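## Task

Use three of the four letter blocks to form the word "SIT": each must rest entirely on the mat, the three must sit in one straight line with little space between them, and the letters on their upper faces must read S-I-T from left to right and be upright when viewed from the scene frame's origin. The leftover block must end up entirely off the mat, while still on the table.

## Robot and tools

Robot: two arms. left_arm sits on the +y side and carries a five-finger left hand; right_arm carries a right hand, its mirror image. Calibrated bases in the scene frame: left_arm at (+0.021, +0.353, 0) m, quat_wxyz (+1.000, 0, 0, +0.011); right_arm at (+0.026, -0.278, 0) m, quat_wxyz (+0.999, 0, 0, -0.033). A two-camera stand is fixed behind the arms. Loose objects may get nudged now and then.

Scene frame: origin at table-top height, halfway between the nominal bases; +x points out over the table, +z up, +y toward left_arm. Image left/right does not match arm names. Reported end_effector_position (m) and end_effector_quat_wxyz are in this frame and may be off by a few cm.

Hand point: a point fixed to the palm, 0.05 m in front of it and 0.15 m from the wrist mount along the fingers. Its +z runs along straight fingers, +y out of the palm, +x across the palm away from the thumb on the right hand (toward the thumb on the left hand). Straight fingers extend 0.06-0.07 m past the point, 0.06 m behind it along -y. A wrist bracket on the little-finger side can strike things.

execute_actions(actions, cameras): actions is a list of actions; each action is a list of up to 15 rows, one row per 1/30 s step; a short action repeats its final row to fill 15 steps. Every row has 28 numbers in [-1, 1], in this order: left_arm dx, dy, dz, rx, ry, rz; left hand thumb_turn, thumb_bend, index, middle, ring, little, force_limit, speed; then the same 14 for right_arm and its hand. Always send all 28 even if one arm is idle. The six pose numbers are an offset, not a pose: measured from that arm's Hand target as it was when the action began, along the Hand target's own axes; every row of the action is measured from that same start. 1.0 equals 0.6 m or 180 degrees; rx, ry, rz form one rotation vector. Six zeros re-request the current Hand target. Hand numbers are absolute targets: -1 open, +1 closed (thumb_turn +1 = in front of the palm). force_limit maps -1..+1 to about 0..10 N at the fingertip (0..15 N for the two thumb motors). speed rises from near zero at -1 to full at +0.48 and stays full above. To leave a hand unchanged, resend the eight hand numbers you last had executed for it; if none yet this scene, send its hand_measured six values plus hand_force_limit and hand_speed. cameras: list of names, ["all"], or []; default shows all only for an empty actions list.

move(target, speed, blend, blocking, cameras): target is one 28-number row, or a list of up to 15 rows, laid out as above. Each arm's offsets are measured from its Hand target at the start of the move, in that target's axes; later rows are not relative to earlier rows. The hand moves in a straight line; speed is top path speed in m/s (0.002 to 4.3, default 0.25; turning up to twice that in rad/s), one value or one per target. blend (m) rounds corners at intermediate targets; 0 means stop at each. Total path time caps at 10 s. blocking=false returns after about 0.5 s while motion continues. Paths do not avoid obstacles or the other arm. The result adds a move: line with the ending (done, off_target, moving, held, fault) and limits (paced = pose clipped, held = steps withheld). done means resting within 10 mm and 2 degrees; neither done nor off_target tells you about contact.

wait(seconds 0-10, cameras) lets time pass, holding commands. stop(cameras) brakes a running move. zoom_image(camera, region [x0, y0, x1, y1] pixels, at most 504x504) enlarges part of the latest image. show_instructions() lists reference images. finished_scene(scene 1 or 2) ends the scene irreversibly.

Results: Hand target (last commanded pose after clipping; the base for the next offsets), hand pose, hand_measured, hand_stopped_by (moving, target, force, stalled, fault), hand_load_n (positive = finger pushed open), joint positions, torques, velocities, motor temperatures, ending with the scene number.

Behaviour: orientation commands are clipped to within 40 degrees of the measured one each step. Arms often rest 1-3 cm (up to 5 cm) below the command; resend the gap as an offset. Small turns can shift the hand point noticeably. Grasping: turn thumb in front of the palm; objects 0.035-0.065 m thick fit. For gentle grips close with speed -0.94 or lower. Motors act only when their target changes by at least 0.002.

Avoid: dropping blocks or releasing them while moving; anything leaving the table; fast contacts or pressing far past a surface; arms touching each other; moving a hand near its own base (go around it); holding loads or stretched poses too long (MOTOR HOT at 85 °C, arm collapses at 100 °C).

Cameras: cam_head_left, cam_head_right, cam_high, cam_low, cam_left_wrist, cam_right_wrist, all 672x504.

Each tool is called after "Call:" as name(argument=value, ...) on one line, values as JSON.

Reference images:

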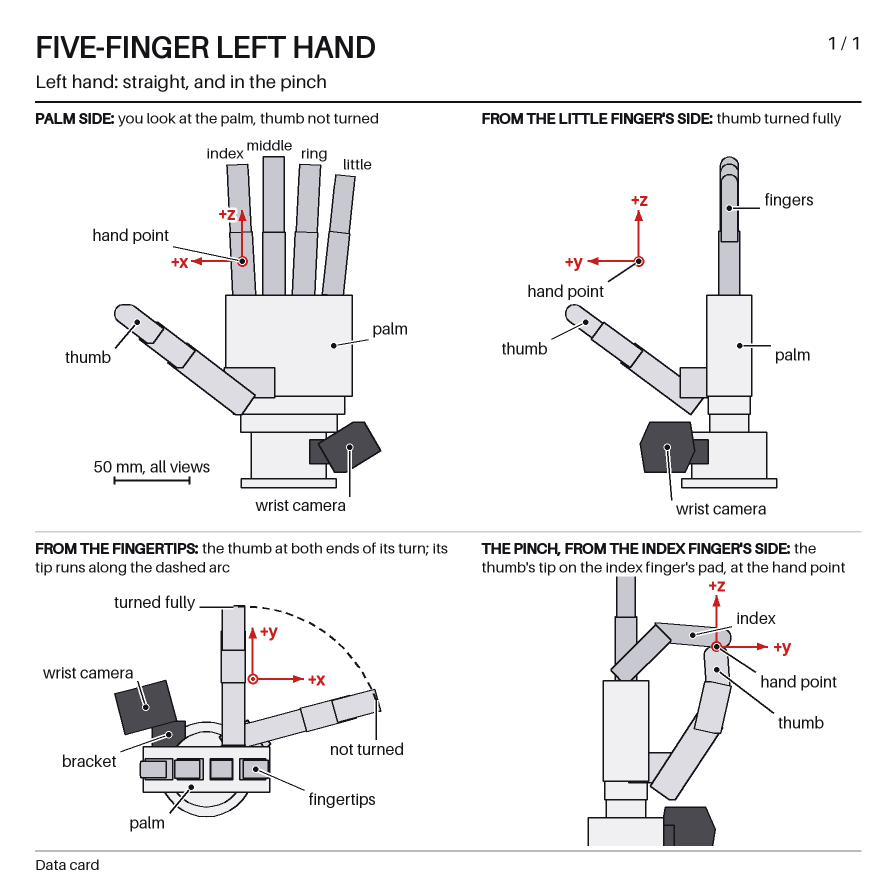

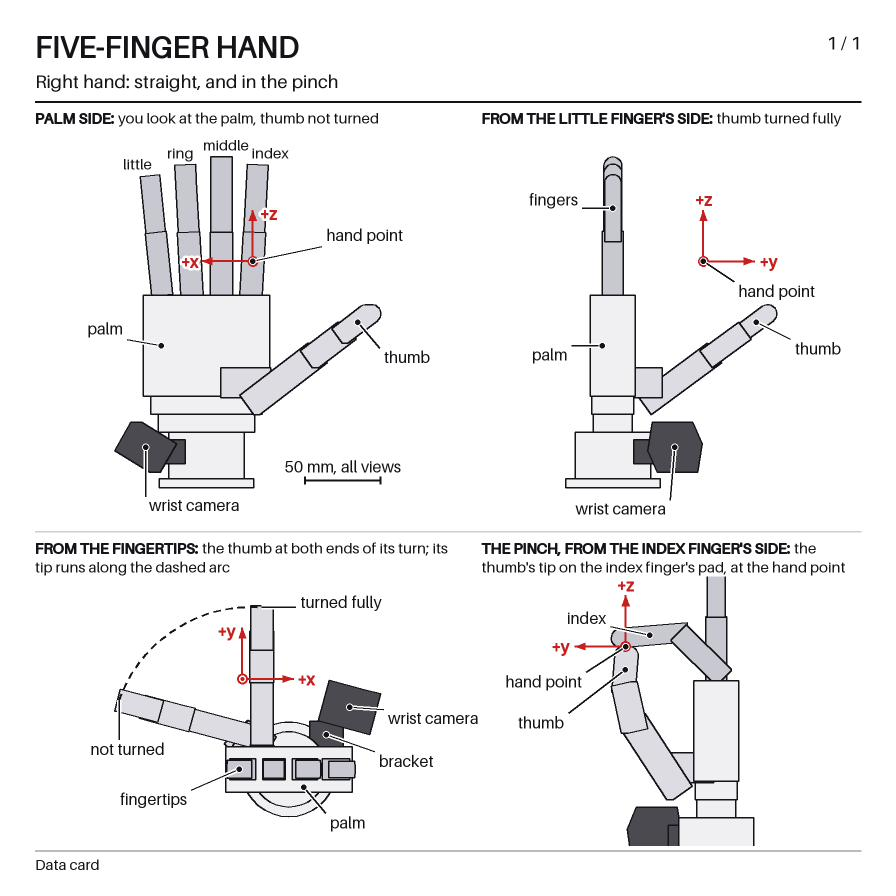

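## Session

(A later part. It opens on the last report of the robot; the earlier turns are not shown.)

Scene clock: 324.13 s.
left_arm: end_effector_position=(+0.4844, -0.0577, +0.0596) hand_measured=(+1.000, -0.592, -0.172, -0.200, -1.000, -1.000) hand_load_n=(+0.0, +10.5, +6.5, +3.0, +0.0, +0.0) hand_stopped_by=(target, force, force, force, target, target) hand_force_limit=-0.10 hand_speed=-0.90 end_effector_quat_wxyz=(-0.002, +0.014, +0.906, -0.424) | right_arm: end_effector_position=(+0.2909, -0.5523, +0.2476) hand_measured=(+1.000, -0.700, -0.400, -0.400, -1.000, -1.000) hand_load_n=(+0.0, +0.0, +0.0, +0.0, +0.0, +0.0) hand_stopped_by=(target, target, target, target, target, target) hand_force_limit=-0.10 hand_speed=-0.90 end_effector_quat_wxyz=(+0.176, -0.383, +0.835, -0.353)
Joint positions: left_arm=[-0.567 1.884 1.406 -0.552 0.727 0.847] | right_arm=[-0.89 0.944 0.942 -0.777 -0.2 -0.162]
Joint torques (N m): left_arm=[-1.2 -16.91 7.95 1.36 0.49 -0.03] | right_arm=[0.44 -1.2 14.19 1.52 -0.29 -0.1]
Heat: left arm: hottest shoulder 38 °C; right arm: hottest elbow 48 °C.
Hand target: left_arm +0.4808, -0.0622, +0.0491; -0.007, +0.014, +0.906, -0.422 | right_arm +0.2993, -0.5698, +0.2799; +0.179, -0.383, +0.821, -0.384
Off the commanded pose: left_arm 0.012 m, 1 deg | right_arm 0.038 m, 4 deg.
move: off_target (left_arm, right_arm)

Call:
move(target=[[0,-0.0077,-0.0064,0,0,0,1,-0.75,-0.35,-0.35,-1,-1,-0.1,-0.9, 0,0,0,0,0,0,1,-0.7,-0.4,-0.4,-1,-1,-0.1,-0.9],[0,-0.0077,-0.0064,0,0,0,1,-0.85,-1,-1,-1,-1,-0.1,-0.6, 0,0,0,0,0,0,1,-0.7,-0.4,-0.4,-1,-1,-0.1,-0.9],[0,-0.17,-0.143,0,0,0,1,-0.85,-1,-1,-1,-1,-0.1,-0.6, 0,0,0,0,0,0,1,-0.7,-0.4,-0.4,-1,-1,-0.1,-0.9]], speed=[0.1, 0.1, 0.18], cameras=["cam_left_wrist", "cam_head_left"])

Call:
zoom_image(camera="cam_left_wrist", region=[40, 150, 320, 430])

Call:
zoom_image(camera="cam_head_left", region=[350, 250, 430, 310])

Scene clock: 328.77 s.
left_arm: end_effector_position=(+0.4715, -0.0501, +0.1630) hand_measured=(+1.000, -0.850, -1.000, -1.000, -1.000, -1.000) hand_load_n=(+0.0, +0.0, -0.5, +0.0, +0.0, +0.0) hand_stopped_by=(target, target, target, target, target, target) hand_force_limit=-0.10 hand_speed=-0.60 end_effector_quat_wxyz=(-0.020, +0.005, +0.910, -0.414) | right_arm: end_effector_position=(+0.2909, -0.5523, +0.2476) hand_measured=(+1.000, -0.700, -0.400, -0.400, -1.000, -1.000) hand_load_n=(+0.5, +0.0, +0.0, +0.0, +0.0, +0.0) hand_stopped_by=(target, target, target, target, target, target) hand_force_limit=-0.10 hand_speed=-0.90 end_effector_quat_wxyz=(+0.176, -0.383, +0.835, -0.353)
Joint positions: left_arm=[-0.567 1.776 1.545 -0.842 0.727 0.844] | right_arm=[-0.89 0.944 0.942 -0.777 -0.2 -0.162]
Joint torques (N m): left_arm=[-1.26 -17.38 13.75 0.29 0.51 -0.02] | right_arm=[0.32 -1.55 13.98 1.24 -0.32 -0.15]
Heat: left arm: hottest shoulder 38 °C; right arm: hottest elbow 49 °C.
Hand target: left_arm +0.4810, -0.0622, +0.1824; -0.007, +0.014, +0.906, -0.422 | right_arm +0.2993, -0.5698, +0.2799; +0.179, -0.383, +0.821, -0.384
Off the commanded pose: left_arm 0.025 m, 2 deg | right_arm 0.038 m, 4 deg.
move: off_target (left_arm, right_arm)
Images, in order (width x height): cam_head_left 672x504, cam_left_wrist 672x504.

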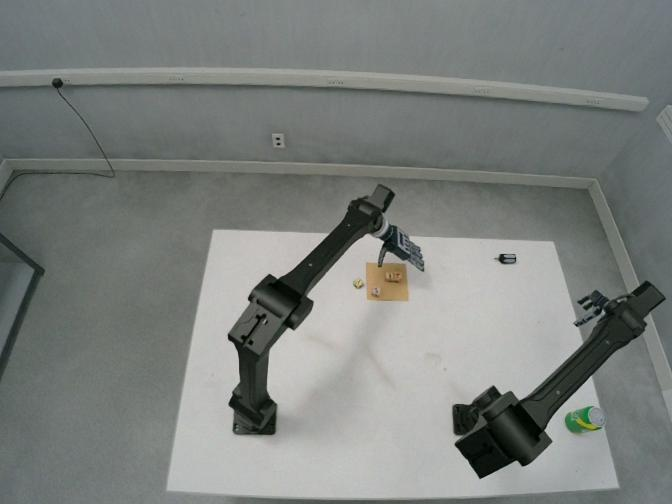

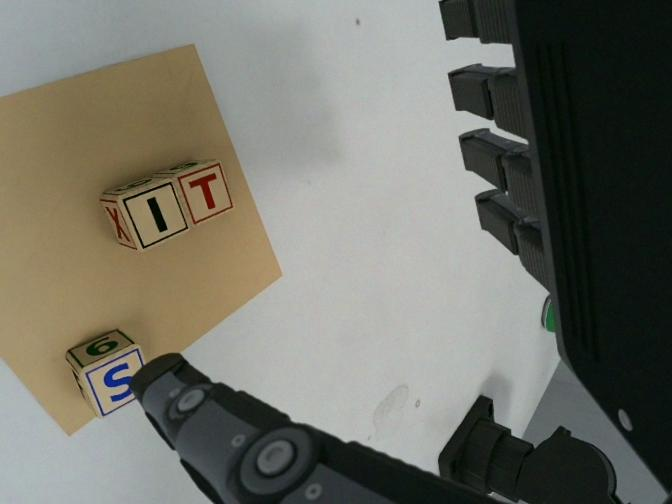

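Scaled by 1.800.

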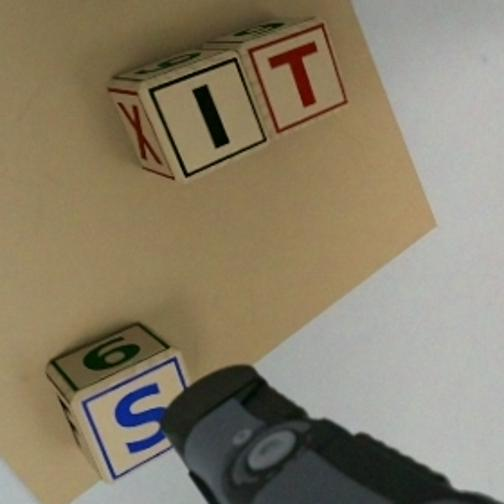

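Scaled by 6.300.

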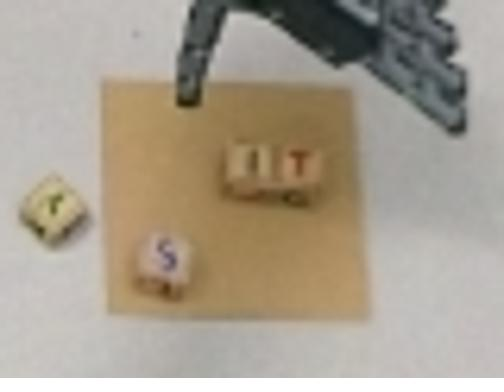

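Call:
move(target=[0.0538,0.139,0.0092,0,-0.3298,-0.2769,1,-0.7,-0.4,-0.4,-1,-1,-0.1,-0.6, 0,0,0,0,0,0,1,-0.7,-0.4,-0.4,-1,-1,-0.1,-0.9], speed=0.35, cameras=["cam_left_wrist"])

Call:
zoom_image(camera="cam_left_wrist", region=[100, 150, 400, 450])

Scene clock: 332.57 s.
left_arm: end_effector_position=(+0.4550, -0.0082, +0.1105) hand_measured=(+1.000, -0.700, -0.400, -0.400, -1.000, -1.000) hand_load_n=(+0.0, +0.0, +0.0, +0.0, +0.0, +0.0) hand_stopped_by=(target, target, target, target, target, target) hand_force_limit=-0.10 hand_speed=-0.60 end_effector_quat_wxyz=(+0.261, -0.556, +0.716, -0.330) | right_arm: end_effector_position=(+0.2909, -0.5523, +0.2476) hand_measured=(+1.000, -0.700, -0.400, -0.400, -1.000, -1.000) hand_load_n=(+0.0, +0.0, +0.0, +0.0, -0.5, +0.0) hand_stopped_by=(target, target, target, target, target, target) hand_force_limit=-0.10 hand_speed=-0.90 end_effector_quat_wxyz=(+0.176, -0.383, +0.835, -0.353)
Joint positions: left_arm=[-0.761 1.501 1.012 -0.277 -0.373 -0.329] | right_arm=[-0.89 0.944 0.942 -0.777 -0.2 -0.162]
Joint torques (N m): left_arm=[-1.44 -13.74 8.8 0.76 -0.35 -0.07] | right_arm=[0.03 -0.85 14.34 1.06 -0.33 -0.06]
Heat: left arm: hottest shoulder 38 °C; right arm: hottest elbow 49 °C.
Hand target: left_arm +0.4502, -0.0117, +0.1150; +0.259, -0.556, +0.716, -0.333 | right_arm +0.2993, -0.5698, +0.2799; +0.179, -0.383, +0.821, -0.384
Off the commanded pose: left_arm 0.008 m, 0 deg | right_arm 0.038 m, 4 deg.
move: off_target (right_arm)
Images, in order (width x height): cam_left_wrist 672x504.

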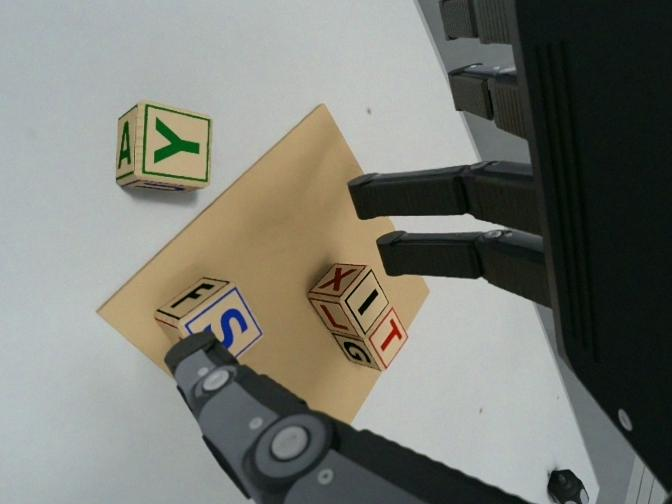

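Scaled by 1.680.

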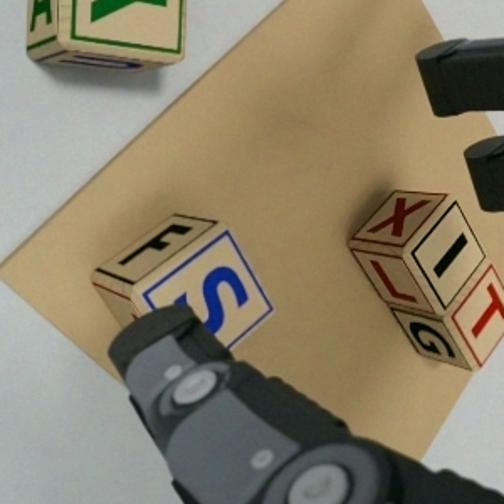

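Call:
move(target=[0.0238,0.0545,0.0128,0,0,0,1,-0.7,-0.4,-0.4,-1,-1,-0.1,-0.6, 0,0,0,0,0,0,1,-0.7,-0.4,-0.4,-1,-1,-0.1,-0.9], speed=0.14, cameras=["cam_left_wrist"])

Call:
zoom_image(camera="cam_left_wrist", region=[160, 180, 440, 420])

Scene clock: 334.33 s.
left_arm: end_effector_position=(+0.4336, -0.0164, +0.0890) hand_measured=(+1.000, -0.700, -0.400, -0.400, -1.000, -1.000) hand_load_n=(+0.5, +0.0, +0.0, +0.0, +0.0, +0.0) hand_stopped_by=(target, target, target, target, target, target) hand_force_limit=-0.10 hand_speed=-0.60 end_effector_quat_wxyz=(+0.261, -0.556, +0.717, -0.330) | right_arm: end_effector_position=(+0.2909, -0.5523, +0.2476) hand_measured=(+1.000, -0.700, -0.400, -0.400, -1.000, -1.000) hand_load_n=(+0.0, +0.0, +0.0, +0.0, +0.0, +0.0) hand_stopped_by=(target, target, target, target, target, target) hand_force_limit=-0.10 hand_speed=-0.90 end_effector_quat_wxyz=(+0.176, -0.383, +0.835, -0.353)
Joint positions: left_arm=[-0.807 1.508 0.958 -0.23 -0.405 -0.362] | right_arm=[-0.89 0.944 0.942 -0.777 -0.2 -0.162]
Joint torques (N m): left_arm=[-1.26 -11.58 8.2 1.72 -0.38 -0.07] | right_arm=[0.26 -1.9 14.31 1.4 -0.28 -0.09]
Heat: left arm: hottest shoulder 38 °C; right arm: hottest elbow 49 °C.
Hand target: left_arm +0.4319, -0.0217, +0.0849; +0.259, -0.556, +0.716, -0.333 | right_arm +0.2993, -0.5698, +0.2799; +0.179, -0.383, +0.821, -0.384
Off the commanded pose: left_arm 0.007 m, 0 deg | right_arm 0.038 m, 4 deg.
move: off_target (right_arm)
Images, in order (width x height): cam_left_wrist 672x504.

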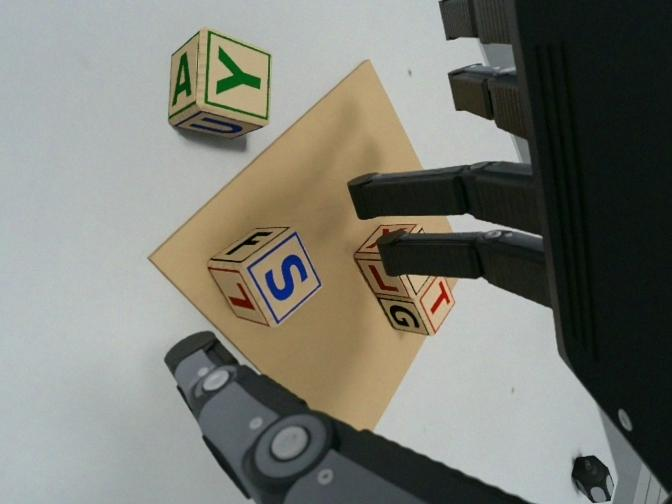

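Scaled by 1.800.

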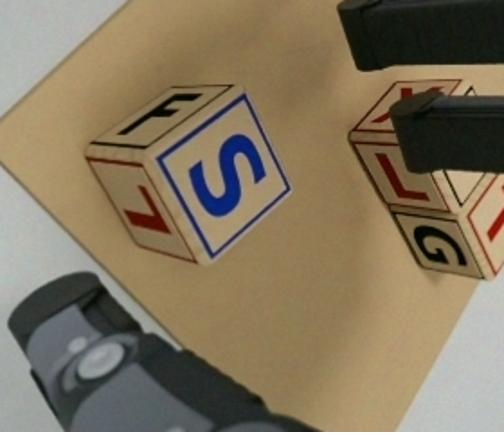

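Call:
move(target=[-0.0255,0.0195,0.0285,0,0,0,1,-0.7,-0.4,-0.4,-1,-1,-0.1,-0.6, 0,0,0,0,0,0,1,-0.7,-0.4,-0.4,-1,-1,-0.1,-0.9], speed=0.1, cameras=["cam_left_wrist"])

Call:
zoom_image(camera="cam_left_wrist", region=[180, 180, 460, 420])

Scene clock: 341.37 s.
left_arm: end_effector_position=(+0.4364, -0.0109, +0.0684) hand_measured=(+1.000, -0.700, -0.400, -0.400, -1.000, -1.000) hand_load_n=(+0.0, +0.0, +0.0, +0.0, +0.0, +0.0) hand_stopped_by=(target, target, target, target, target, target) hand_force_limit=-0.10 hand_speed=-0.60 end_effector_quat_wxyz=(+0.256, -0.556, +0.717, -0.333) | right_arm: end_effector_position=(+0.2909, -0.5523, +0.2476) hand_measured=(+1.000, -0.700, -0.400, -0.400, -1.000, -1.000) hand_load_n=(+0.0, +0.5, +0.0, +0.0, +0.0, +0.0) hand_stopped_by=(target, target, target, target, target, target) hand_force_limit=-0.10 hand_speed=-0.90 end_effector_quat_wxyz=(+0.176, -0.383, +0.835, -0.353)
Joint positions: left_arm=[-0.789 1.535 0.921 -0.159 -0.384 -0.353] | right_arm=[-0.89 0.944 0.942 -0.777 -0.2 -0.162]
Joint torques (N m): left_arm=[0.21 -11.63 8.02 1.7 -0.2 0.1] | right_arm=[0.09 -1.61 14.23 1.35 -0.27 -0.09]
Heat: left arm: hottest shoulder 38 °C; right arm: hottest elbow 49 °C.
Hand target: left_arm +0.4412, -0.0083, +0.0650; +0.259, -0.556, +0.716, -0.333 | right_arm +0.2993, -0.5698, +0.2799; +0.179, -0.383, +0.821, -0.384
Off the commanded pose: left_arm 0.006 m, 0 deg | right_arm 0.038 m, 4 deg.
move: off_target (right_arm)
Images, in order (width x height): cam_left_wrist 672x504.

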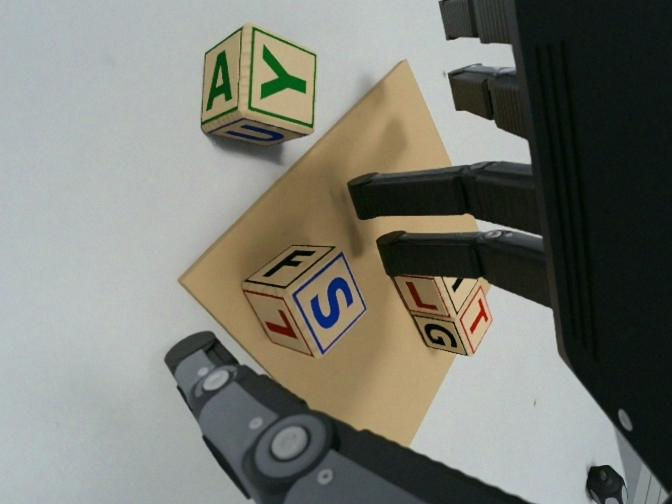

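Scaled by 1.800.

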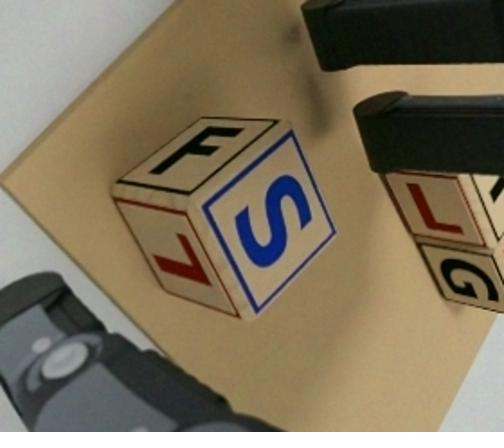

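Call:
move(target=[0.0228,0.0203,0.007,0,0,0,1,-0.7,-0.4,-0.4,-1,-1,-0.1,-0.6, 0,0,0,0,0,0,1,-0.7,-0.4,-0.4,-1,-1,-0.1,-0.9], speed=0.08, cameras=["cam_left_wrist"])

Call:
zoom_image(camera="cam_left_wrist", region=[180, 180, 460, 420])

Scene clock: 342.70 s.
left_arm: end_effector_position=(+0.4369, -0.0154, +0.0588) hand_measured=(+1.000, -0.700, -0.400, -0.400, -1.000, -1.000) hand_load_n=(+0.0, +0.0, +0.0, +0.0, +0.0, +0.0) hand_stopped_by=(target, target, target, target, target, target) hand_force_limit=-0.10 hand_speed=-0.60 end_effector_quat_wxyz=(+0.262, -0.557, +0.716, -0.331) | right_arm: end_effector_position=(+0.2909, -0.5523, +0.2476) hand_measured=(+1.000, -0.700, -0.400, -0.400, -1.000, -1.000) hand_load_n=(+0.0, +0.0, +0.0, +0.0, +0.0, +0.0) hand_stopped_by=(target, target, target, target, target, target) hand_force_limit=-0.10 hand_speed=-0.90 end_effector_quat_wxyz=(+0.176, -0.383, +0.835, -0.353)
Joint positions: left_arm=[-0.801 1.561 0.921 -0.136 -0.403 -0.359] | right_arm=[-0.89 0.944 0.942 -0.777 -0.2 -0.162]
Joint torques (N m): left_arm=[-1.44 -11.75 7.5 1.66 -0.32 -0.06] | right_arm=[-0.67 -0.62 14.32 1.39 -0.28 -0.09]
Heat: left arm: hottest shoulder 38 °C; right arm: hottest elbow 49 °C.
Hand target: left_arm +0.4332, -0.0205, +0.0530; +0.259, -0.556, +0.716, -0.333 | right_arm +0.2993, -0.5698, +0.2799; +0.179, -0.383, +0.821, -0.384
Off the commanded pose: left_arm 0.008 m, 0 deg | right_arm 0.038 m, 4 deg.
move: off_target (right_arm)
Images, in order (width x height): cam_left_wrist 672x504.

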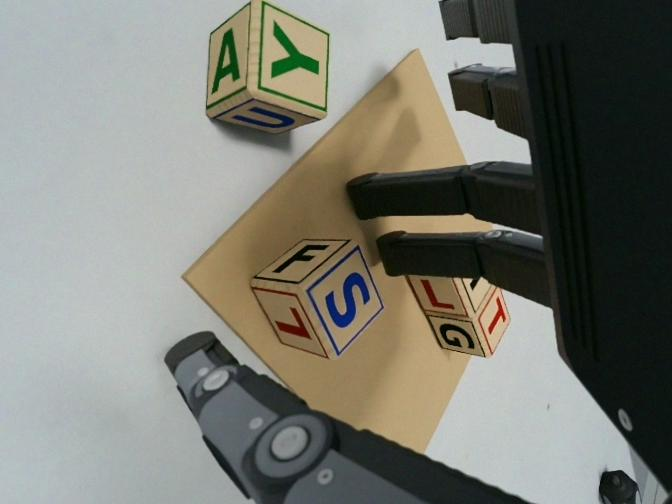

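Scaled by 1.800.

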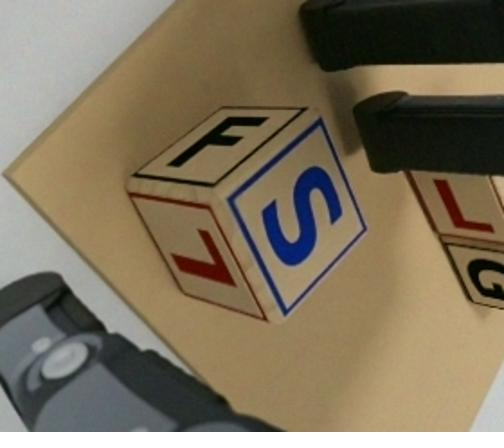

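Call:
move(target=[0,0,0,0,0,0,1,-0.2,0.3,0.3,-1,-1,0.0,-0.92, 0,0,0,0,0,0,1,-0.7,-0.4,-0.4,-1,-1,-0.1,-0.9], speed=0.08, cameras=["cam_left_wrist"])

Call:
zoom_image(camera="cam_left_wrist", region=[180, 180, 460, 420])

Scene clock: 345.33 s.
left_arm: end_effector_position=(+0.4371, -0.0157, +0.0590) hand_measured=(+1.000, -0.464, +0.070, +0.046, -1.000, -1.000) hand_load_n=(-2.0, +8.0, +5.0, +4.0, +0.0, +0.0) hand_stopped_by=(target, force, force, force, target, target) hand_force_limit=0.00 hand_speed=-0.92 end_effector_quat_wxyz=(+0.262, -0.557, +0.715, -0.332) | right_arm: end_effector_position=(+0.2909, -0.5523, +0.2476) hand_measured=(+1.000, -0.700, -0.400, -0.400, -1.000, -1.000) hand_load_n=(+0.0, +0.0, +0.0, +0.0, +0.0, +0.0) hand_stopped_by=(target, target, target, target, target, target) hand_force_limit=-0.10 hand_speed=-0.90 end_effector_quat_wxyz=(+0.176, -0.383, +0.835, -0.353)
Joint positions: left_arm=[-0.801 1.561 0.921 -0.135 -0.403 -0.36] | right_arm=[-0.89 0.944 0.942 -0.777 -0.2 -0.162]
Joint torques (N m): left_arm=[-1.38 -11.75 7.47 1.69 -0.32 -0.06] | right_arm=[1.14 -1.61 14.39 1.55 -0.32 -0.09]
Heat: left arm: hottest shoulder 38 °C; right arm: hottest elbow 49 °C.
Hand target: left_arm +0.4332, -0.0205, +0.0530; +0.259, -0.556, +0.716, -0.333 | right_arm +0.2993, -0.5698, +0.2799; +0.179, -0.383, +0.821, -0.384
Off the commanded pose: left_arm 0.009 m, 0 deg | right_arm 0.038 m, 4 deg.
move: off_target (right_arm)
Images, in order (width x height): cam_left_wrist 672x504.

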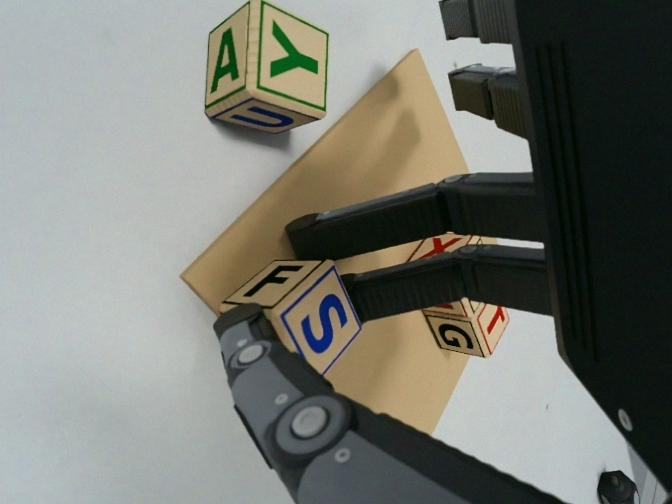

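Scaled by 1.800.

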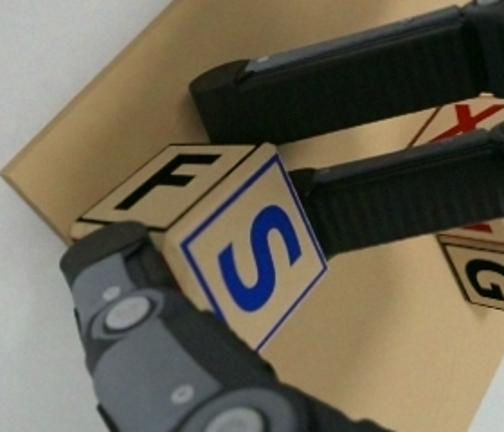

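Call:
move(target=[[0,-0.1021,-0.0857,0,0,0,1,-0.2,0.3,0.3,-1,-1,0.0,-0.92, 0,0,0,0,0,0,1,-0.7,-0.4,-0.4,-1,-1,-0.1,-0.9],[-0.0113,-0.1958,0.0207,0,0,0,1,-0.2,0.3,0.3,-1,-1,0.0,-0.92, 0,0,0,0,0,0,1,-0.7,-0.4,-0.4,-1,-1,-0.1,-0.9]], speed=[0.1, 0.18], blend=[0.01, 0], cameras=["cam_left_wrist", "cam_head_left"])

Call:
zoom_image(camera="cam_left_wrist", region=[160, 160, 440, 440])

Scene clock: 348.07 s.
left_arm: end_effector_position=(+0.5006, -0.0244, +0.1136) hand_measured=(+1.000, -0.464, +0.070, +0.046, -1.000, -1.000) hand_load_n=(-2.0, +8.0, +4.5, +4.0, +0.0, +0.0) hand_stopped_by=(target, force, force, force, target, target) hand_force_limit=0.00 hand_speed=-0.92 end_effector_quat_wxyz=(+0.254, -0.559, +0.722, -0.318) | right_arm: end_effector_position=(+0.2909, -0.5523, +0.2476) hand_measured=(+1.000, -0.700, -0.400, -0.400, -1.000, -1.000) hand_load_n=(+0.0, +0.0, +0.0, +0.0, +0.0, +0.0) hand_stopped_by=(target, target, target, target, target, target) hand_force_limit=-0.10 hand_speed=-0.90 end_effector_quat_wxyz=(+0.176, -0.383, +0.835, -0.353)
Joint positions: left_arm=[-0.72 1.616 1.171 -0.342 -0.337 -0.305] | right_arm=[-0.89 0.944 0.942 -0.777 -0.2 -0.162]
Joint torques (N m): left_arm=[-0.21 -14.15 13.74 0.76 -0.17 0.09] | right_arm=[-0.38 -1.2 14.22 1.52 -0.31 -0.08]
Heat: left arm: hottest elbow 38 °C; right arm: hottest elbow 49 °C.
Hand target: left_arm +0.5175, -0.0349, +0.1351; +0.259, -0.556, +0.716, -0.333 | right_arm +0.2993, -0.5698, +0.2799; +0.179, -0.383, +0.821, -0.384
Off the commanded pose: left_arm 0.029 m, 2 deg | right_arm 0.038 m, 4 deg.
move: off_target (left_arm, right_arm)
Images, in order (width x height): cam_head_left 672x504, cam_left_wrist 672x504.

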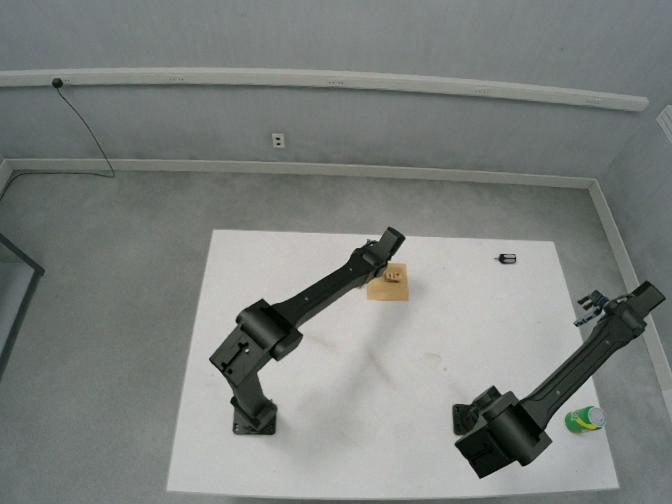

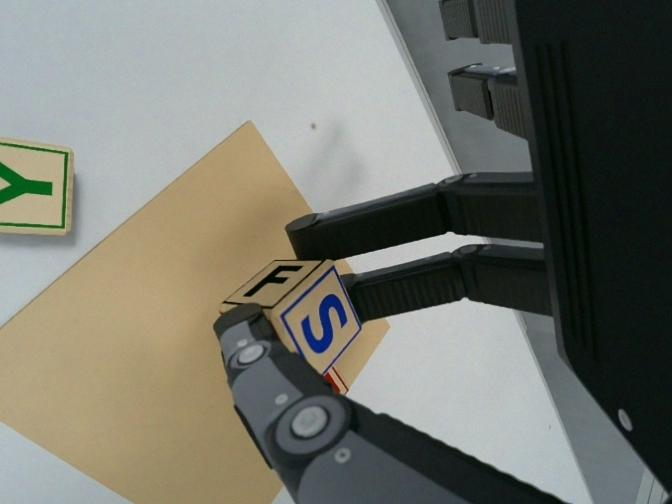

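Scaled by 1.800.

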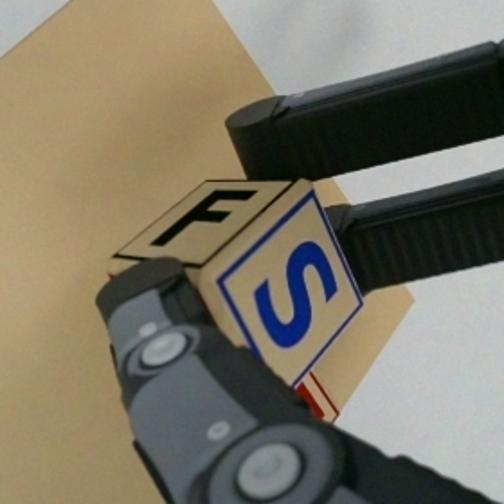

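Call:
move(target=[0,0.0447,0.0375,0,0,0,1,-0.2,0.3,0.3,-1,-1,0.0,-0.92, 0,0,0,0,0,0,1,-0.7,-0.4,-0.4,-1,-1,-0.1,-0.9], speed=0.1, cameras=["cam_left_wrist"])

Call:
zoom_image(camera="cam_left_wrist", region=[160, 160, 440, 440])

Scene clock: 349.53 s.
left_arm: end_effector_position=(+0.5108, -0.0330, +0.0982) hand_measured=(+1.000, -0.464, +0.070, +0.046, -1.000, -1.000) hand_load_n=(-2.0, +8.0, +5.0, +4.0, +0.0, +0.0) hand_stopped_by=(target, force, force, force, target, target) hand_force_limit=0.00 hand_speed=-0.92 end_effector_quat_wxyz=(+0.256, -0.558, +0.718, -0.327) | right_arm: end_effector_position=(+0.2909, -0.5523, +0.2476) hand_measured=(+1.000, -0.700, -0.400, -0.400, -1.000, -1.000) hand_load_n=(+0.0, +0.0, +0.0, +0.0, +0.0, +0.0) hand_stopped_by=(target, target, target, target, target, target) hand_force_limit=-0.10 hand_speed=-0.90 end_effector_quat_wxyz=(+0.176, -0.383, +0.835, -0.353)
Joint positions: left_arm=[-0.72 1.659 1.171 -0.278 -0.337 -0.305] | right_arm=[-0.89 0.944 0.942 -0.777 -0.2 -0.162]
Joint torques (N m): left_arm=[-0.21 -14.62 9.5 1.77 -0.17 0.09] | right_arm=[0.56 -0.85 14.17 1.44 -0.31 -0.11]
Heat: left arm: hottest elbow 38 °C; right arm: hottest elbow 49 °C.
Hand target: left_arm +0.5174, -0.0349, +0.0998; +0.259, -0.556, +0.716, -0.333 | right_arm +0.2993, -0.5698, +0.2799; +0.179, -0.383, +0.821, -0.384
Off the commanded pose: left_arm 0.007 m, 1 deg | right_arm 0.038 m, 4 deg.
move: off_target (right_arm)
Images, in order (width x height): cam_left_wrist 672x504.

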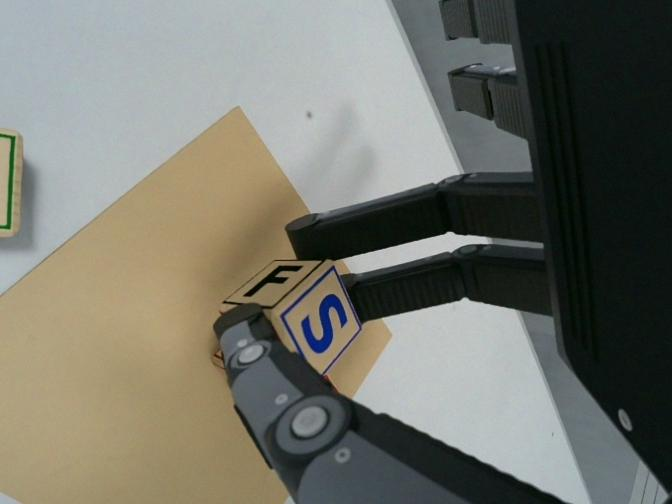

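Scaled by 1.800.

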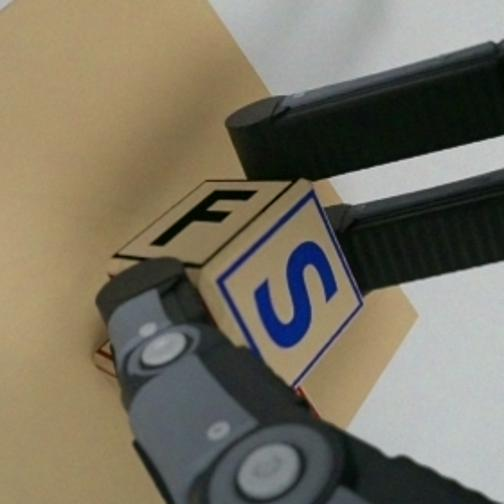

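Call:
move(target=[0.0188,0.004,-0.0048,0,0,0,1,-0.2,0.3,0.3,-1,-1,0.0,-0.92, 0,0,0,0,0,0,1,-0.7,-0.4,-0.4,-1,-1,-0.1,-0.9], speed=0.08, cameras=["cam_left_wrist"])

Call:
zoom_image(camera="cam_left_wrist", region=[160, 160, 440, 440])

Scene clock: 351.37 s.
left_arm: end_effector_position=(+0.5093, -0.0347, +0.0984) hand_measured=(+1.000, -0.464, +0.070, +0.046, -1.000, -1.000) hand_load_n=(-2.0, +8.0, +5.0, +3.5, +0.0, +0.0) hand_stopped_by=(target, force, force, force, target, target) hand_force_limit=0.00 hand_speed=-0.92 end_effector_quat_wxyz=(+0.260, -0.557, +0.718, -0.326) | right_arm: end_effector_position=(+0.2909, -0.5523, +0.2476) hand_measured=(+1.000, -0.700, -0.400, -0.400, -1.000, -1.000) hand_load_n=(+0.0, +0.0, +0.0, +0.0, +0.0, +0.0) hand_stopped_by=(target, target, target, target, target, target) hand_force_limit=-0.10 hand_speed=-0.90 end_effector_quat_wxyz=(+0.176, -0.383, +0.835, -0.353)
Joint positions: left_arm=[-0.728 1.659 1.171 -0.278 -0.349 -0.305] | right_arm=[-0.89 0.944 0.942 -0.777 -0.2 -0.162]
Joint torques (N m): left_arm=[-1.38 -14.27 9.96 1.47 -0.34 -0.05] | right_arm=[-0.38 -1.79 14.35 1.14 -0.32 -0.09]
Heat: left arm: hottest elbow 38 °C; right arm: hottest elbow 49 °C.
Hand target: left_arm +0.5110, -0.0449, +0.0999; +0.259, -0.556, +0.716, -0.333 | right_arm +0.2993, -0.5698, +0.2799; +0.179, -0.383, +0.821, -0.384
Off the commanded pose: left_arm 0.010 m, 1 deg | right_arm 0.038 m, 4 deg.
move: off_target (right_arm)
Images, in order (width x height): cam_left_wrist 672x504.

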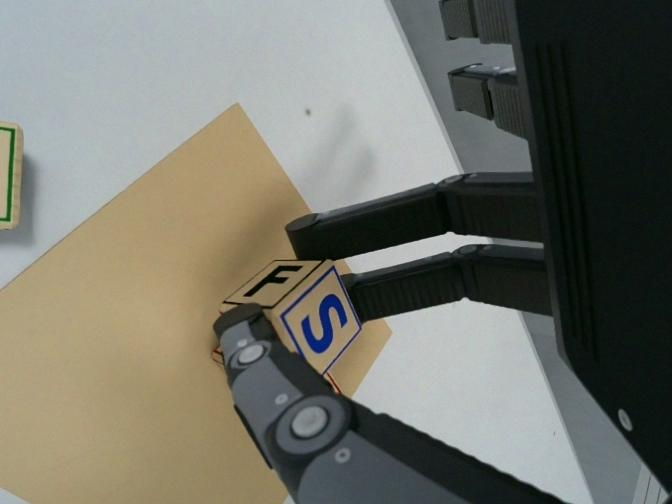

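Scaled by 1.800.

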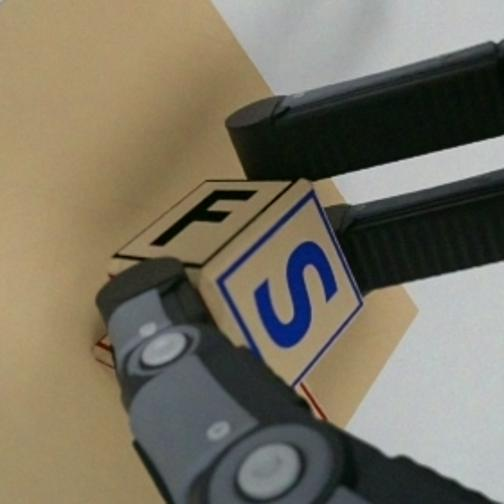

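Call:
zoom_image(camera="cam_left_wrist", region=[300, 300, 420, 420])

Call:
zoom_image(camera="cam_left_wrist", region=[190, 310, 280, 400])

Scaled by 4.200.

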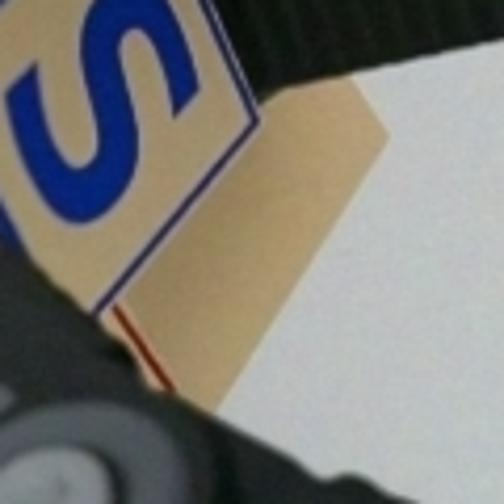

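Scaled by 5.600.

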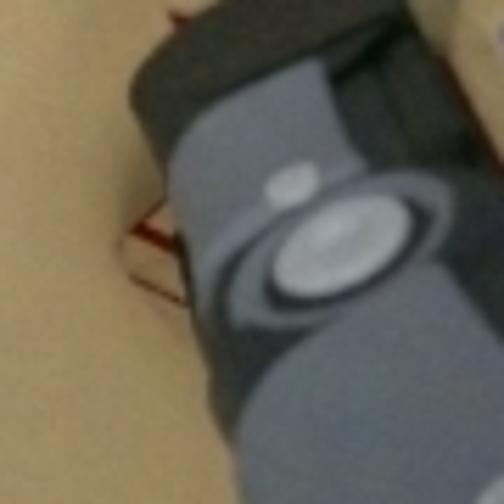

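Call:
move(target=[0,0.03,0.0252,0,0,0,1,-0.2,0.3,0.3,-1,-1,0.0,-0.92, 0,0,0,0,0,0,1,-0.7,-0.4,-0.4,-1,-1,-0.1,-0.9], speed=0.06, cameras=["cam_left_wrist"])

Call:
zoom_image(camera="cam_left_wrist", region=[180, 220, 440, 440])

Scene clock: 353.50 s.
left_arm: end_effector_position=(+0.5131, -0.0375, +0.0802) hand_measured=(+1.000, -0.464, +0.070, +0.046, -1.000, -1.000) hand_load_n=(-1.5, +7.5, +3.5, +4.5, +0.0, +0.0) hand_stopped_by=(target, force, force, force, target, target) hand_force_limit=0.00 hand_speed=-0.92 end_effector_quat_wxyz=(+0.261, -0.557, +0.716, -0.328) | right_arm: end_effector_position=(+0.2909, -0.5523, +0.2476) hand_measured=(+1.000, -0.700, -0.400, -0.400, -1.000, -1.000) hand_load_n=(+0.0, +0.0, +0.0, +0.0, -0.5, +0.0) hand_stopped_by=(target, target, target, target, target, target) hand_force_limit=-0.10 hand_speed=-0.90 end_effector_quat_wxyz=(+0.176, -0.383, +0.835, -0.353)
Joint positions: left_arm=[-0.728 1.693 1.157 -0.226 -0.351 -0.305] | right_arm=[-0.89 0.944 0.942 -0.777 -0.2 -0.162]
Joint torques (N m): left_arm=[-1.44 -14.68 8.43 1.78 -0.27 -0.05] | right_arm=[-0.15 -1.2 14.12 1.37 -0.32 -0.15]
Heat: left arm: hottest elbow 38 °C; right arm: hottest elbow 49 °C.
Hand target: left_arm +0.5109, -0.0448, +0.0762; +0.259, -0.556, +0.716, -0.333 | right_arm +0.2993, -0.5698, +0.2799; +0.179, -0.383, +0.821, -0.384
Off the commanded pose: left_arm 0.009 m, 1 deg | right_arm 0.038 m, 4 deg.
move: off_target (right_arm)
Images, in order (width x height): cam_left_wrist 672x504.

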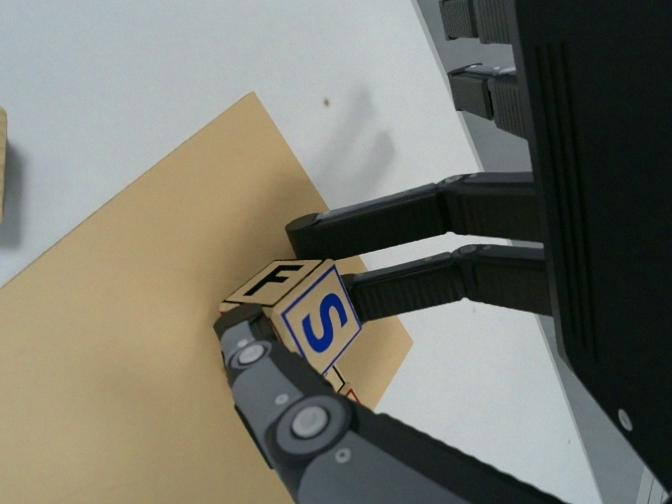

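Scaled by 1.938.

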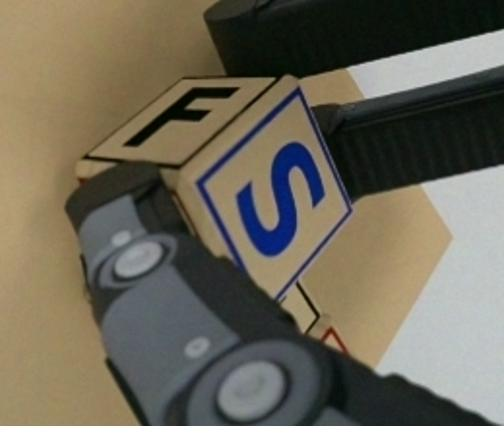

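Call:
move(target=[0,0.0153,0.0129,0,0,0,1,-0.2,0.3,0.3,-1,-1,0.0,-0.92, 0,0,0,0,0,0,1,-0.7,-0.4,-0.4,-1,-1,-0.1,-0.9], speed=0.06, cameras=["cam_left_wrist"])

Call:
zoom_image(camera="cam_left_wrist", region=[180, 220, 440, 440])

Scene clock: 354.73 s.
left_arm: end_effector_position=(+0.5133, -0.0377, +0.0683) hand_measured=(+1.000, -0.464, +0.070, +0.046, -1.000, -1.000) hand_load_n=(-1.0, +7.0, +4.0, +4.0, +0.0, +0.0) hand_stopped_by=(target, force, force, force, target, target) hand_force_limit=0.00 hand_speed=-0.92 end_effector_quat_wxyz=(+0.261, -0.557, +0.716, -0.328) | right_arm: end_effector_position=(+0.2909, -0.5523, +0.2476) hand_measured=(+1.000, -0.700, -0.400, -0.400, -1.000, -1.000) hand_load_n=(+0.0, +0.0, +0.0, +0.0, +0.0, +0.0) hand_stopped_by=(target, target, target, target, target, target) hand_force_limit=-0.10 hand_speed=-0.90 end_effector_quat_wxyz=(+0.176, -0.383, +0.835, -0.353)
Joint positions: left_arm=[-0.728 1.71 1.144 -0.195 -0.351 -0.305] | right_arm=[-0.89 0.944 0.942 -0.777 -0.2 -0.162]
Joint torques (N m): left_arm=[-1.44 -14.8 8.23 1.78 -0.27 -0.05] | right_arm=[0.32 -1.61 14.38 1.44 -0.29 -0.04]
Heat: left arm: hottest elbow 38 °C; right arm: hottest elbow 49 °C.
Hand target: left_arm +0.5111, -0.0449, +0.0646; +0.259, -0.556, +0.716, -0.333 | right_arm +0.2993, -0.5698, +0.2799; +0.179, -0.383, +0.821, -0.384
Off the commanded pose: left_arm 0.009 m, 1 deg | right_arm 0.038 m, 4 deg.
move: off_target (right_arm)
Images, in order (width x height): cam_left_wrist 672x504.

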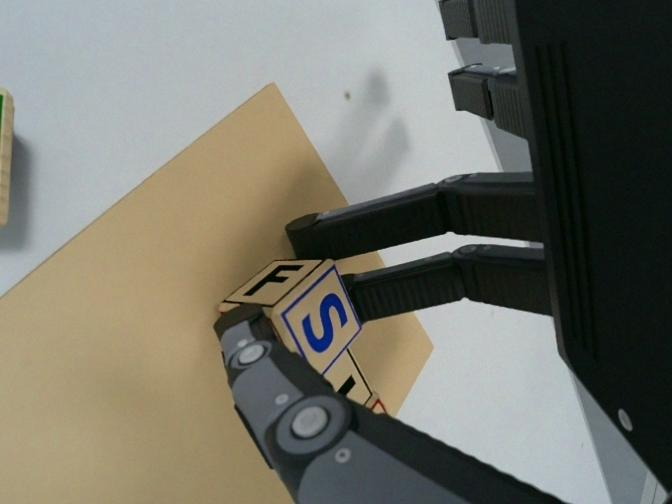

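Scaled by 1.938.

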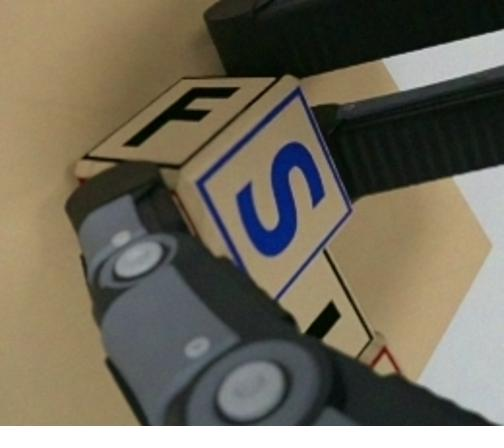

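Call:
move(target=[0,0.0115,0.0096,0,0,0,1,-0.2,0.3,0.3,-1,-1,0.0,-0.92, 0,0,0,0,0,0,1,-0.7,-0.4,-0.4,-1,-1,-0.1,-0.9], speed=0.06, cameras=["cam_left_wrist"])

Call:
zoom_image(camera="cam_left_wrist", region=[180, 220, 440, 440])

Scene clock: 355.80 s.
left_arm: end_effector_position=(+0.5143, -0.0385, +0.0624) hand_measured=(+1.000, -0.464, +0.070, +0.046, -1.000, -1.000) hand_load_n=(-1.0, +7.5, +3.5, +4.0, +0.0, +0.0) hand_stopped_by=(target, force, force, force, target, target) hand_force_limit=0.00 hand_speed=-0.92 end_effector_quat_wxyz=(+0.262, -0.557, +0.715, -0.331) | right_arm: end_effector_position=(+0.2909, -0.5523, +0.2476) hand_measured=(+1.000, -0.700, -0.400, -0.400, -1.000, -1.000) hand_load_n=(+0.0, +0.0, +0.0, +0.0, +0.0, +0.5) hand_stopped_by=(target, target, target, target, target, target) hand_force_limit=-0.10 hand_speed=-0.90 end_effector_quat_wxyz=(+0.176, -0.383, +0.835, -0.353)
Joint positions: left_arm=[-0.728 1.72 1.136 -0.171 -0.351 -0.306] | right_arm=[-0.89 0.944 0.942 -0.777 -0.2 -0.162]
Joint torques (N m): left_arm=[-1.32 -14.62 8.03 1.77 -0.27 -0.05] | right_arm=[0.03 -0.91 14.05 1.42 -0.31 -0.11]
Heat: left arm: hottest elbow 38 °C; right arm: hottest elbow 49 °C.
Hand target: left_arm +0.5110, -0.0449, +0.0554; +0.259, -0.556, +0.716, -0.333 | right_arm +0.2993, -0.5698, +0.2799; +0.179, -0.383, +0.821, -0.384
Off the commanded pose: left_arm 0.010 m, 0 deg | right_arm 0.038 m, 4 deg.
move: off_target (right_arm)
Images, in order (width x height): cam_left_wrist 672x504.

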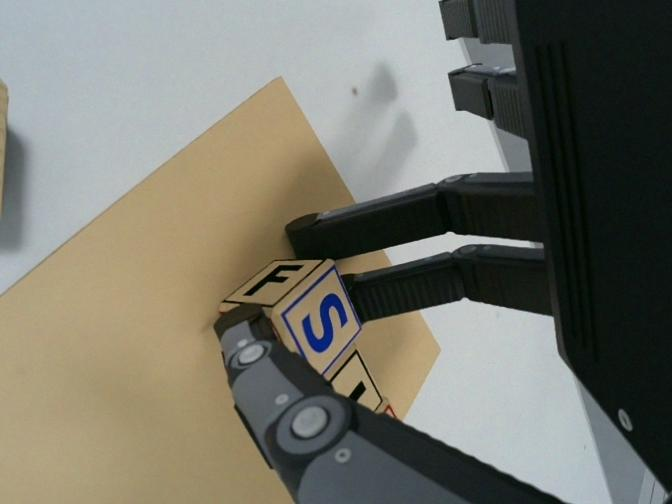

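Scaled by 1.938.

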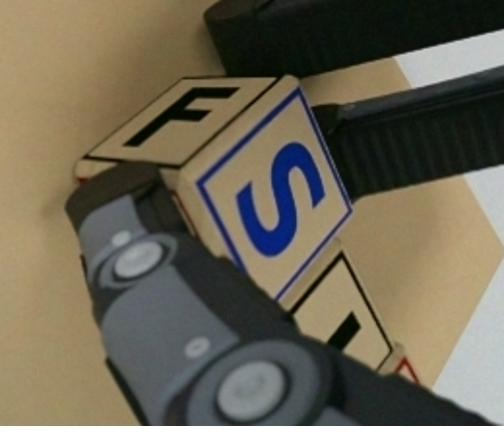

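Call:
move(target=[0,0.0064,0.0054,0,0,0,1,-0.2,0.3,0.3,-1,-1,0.0,-0.92, 0,0,0,0,0,0,1,-0.7,-0.4,-0.4,-1,-1,-0.1,-0.9], speed=0.06, cameras=["cam_left_wrist"])

Call:
zoom_image(camera="cam_left_wrist", region=[180, 220, 440, 440])

Scene clock: 357.43 s.
left_arm: end_effector_position=(+0.5152, -0.0393, +0.0621) hand_measured=(+1.000, -0.464, +0.070, +0.046, -1.000, -1.000) hand_load_n=(-1.5, +7.5, +3.0, +4.0, +0.0, +0.0) hand_stopped_by=(target, force, force, force, target, target) hand_force_limit=0.00 hand_speed=-0.92 end_effector_quat_wxyz=(+0.263, -0.557, +0.713, -0.335) | right_arm: end_effector_position=(+0.2909, -0.5523, +0.2476) hand_measured=(+1.000, -0.700, -0.400, -0.400, -1.000, -1.000) hand_load_n=(+0.0, +0.0, +0.0, +0.0, +0.0, +0.0) hand_stopped_by=(target, target, target, target, target, target) hand_force_limit=-0.10 hand_speed=-0.90 end_effector_quat_wxyz=(+0.176, -0.383, +0.835, -0.353)
Joint positions: left_arm=[-0.728 1.721 1.133 -0.159 -0.351 -0.306] | right_arm=[-0.89 0.944 0.942 -0.777 -0.2 -0.162]
Joint torques (N m): left_arm=[-1.49 -14.04 7.8 1.78 -0.27 -0.05] | right_arm=[0.09 -1.2 14.22 1.26 -0.29 -0.09]
Heat: left arm: hottest elbow 38 °C; right arm: hottest elbow 49 °C.
Hand target: left_arm +0.5110, -0.0449, +0.0505; +0.259, -0.556, +0.716, -0.333 | right_arm +0.2993, -0.5698, +0.2799; +0.179, -0.383, +0.821, -0.384
Off the commanded pose: left_arm 0.014 m, 1 deg | right_arm 0.038 m, 4 deg.
move: off_target (left_arm, right_arm)
Images, in order (width x height): cam_left_wrist 672x504.

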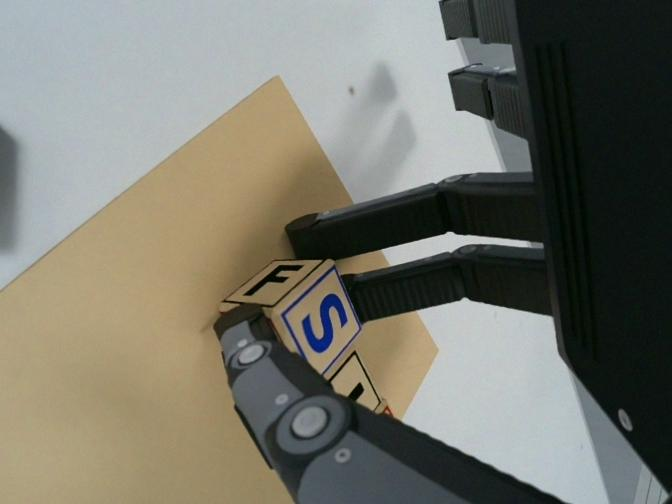

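Scaled by 1.938.

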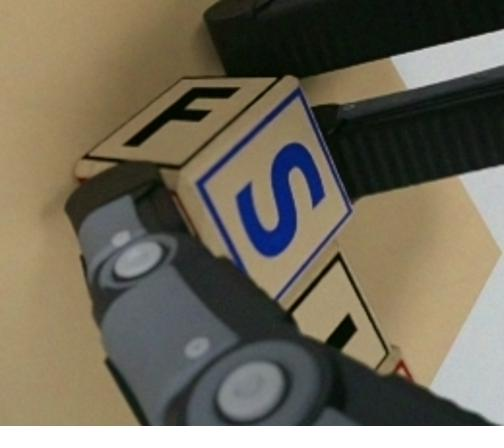

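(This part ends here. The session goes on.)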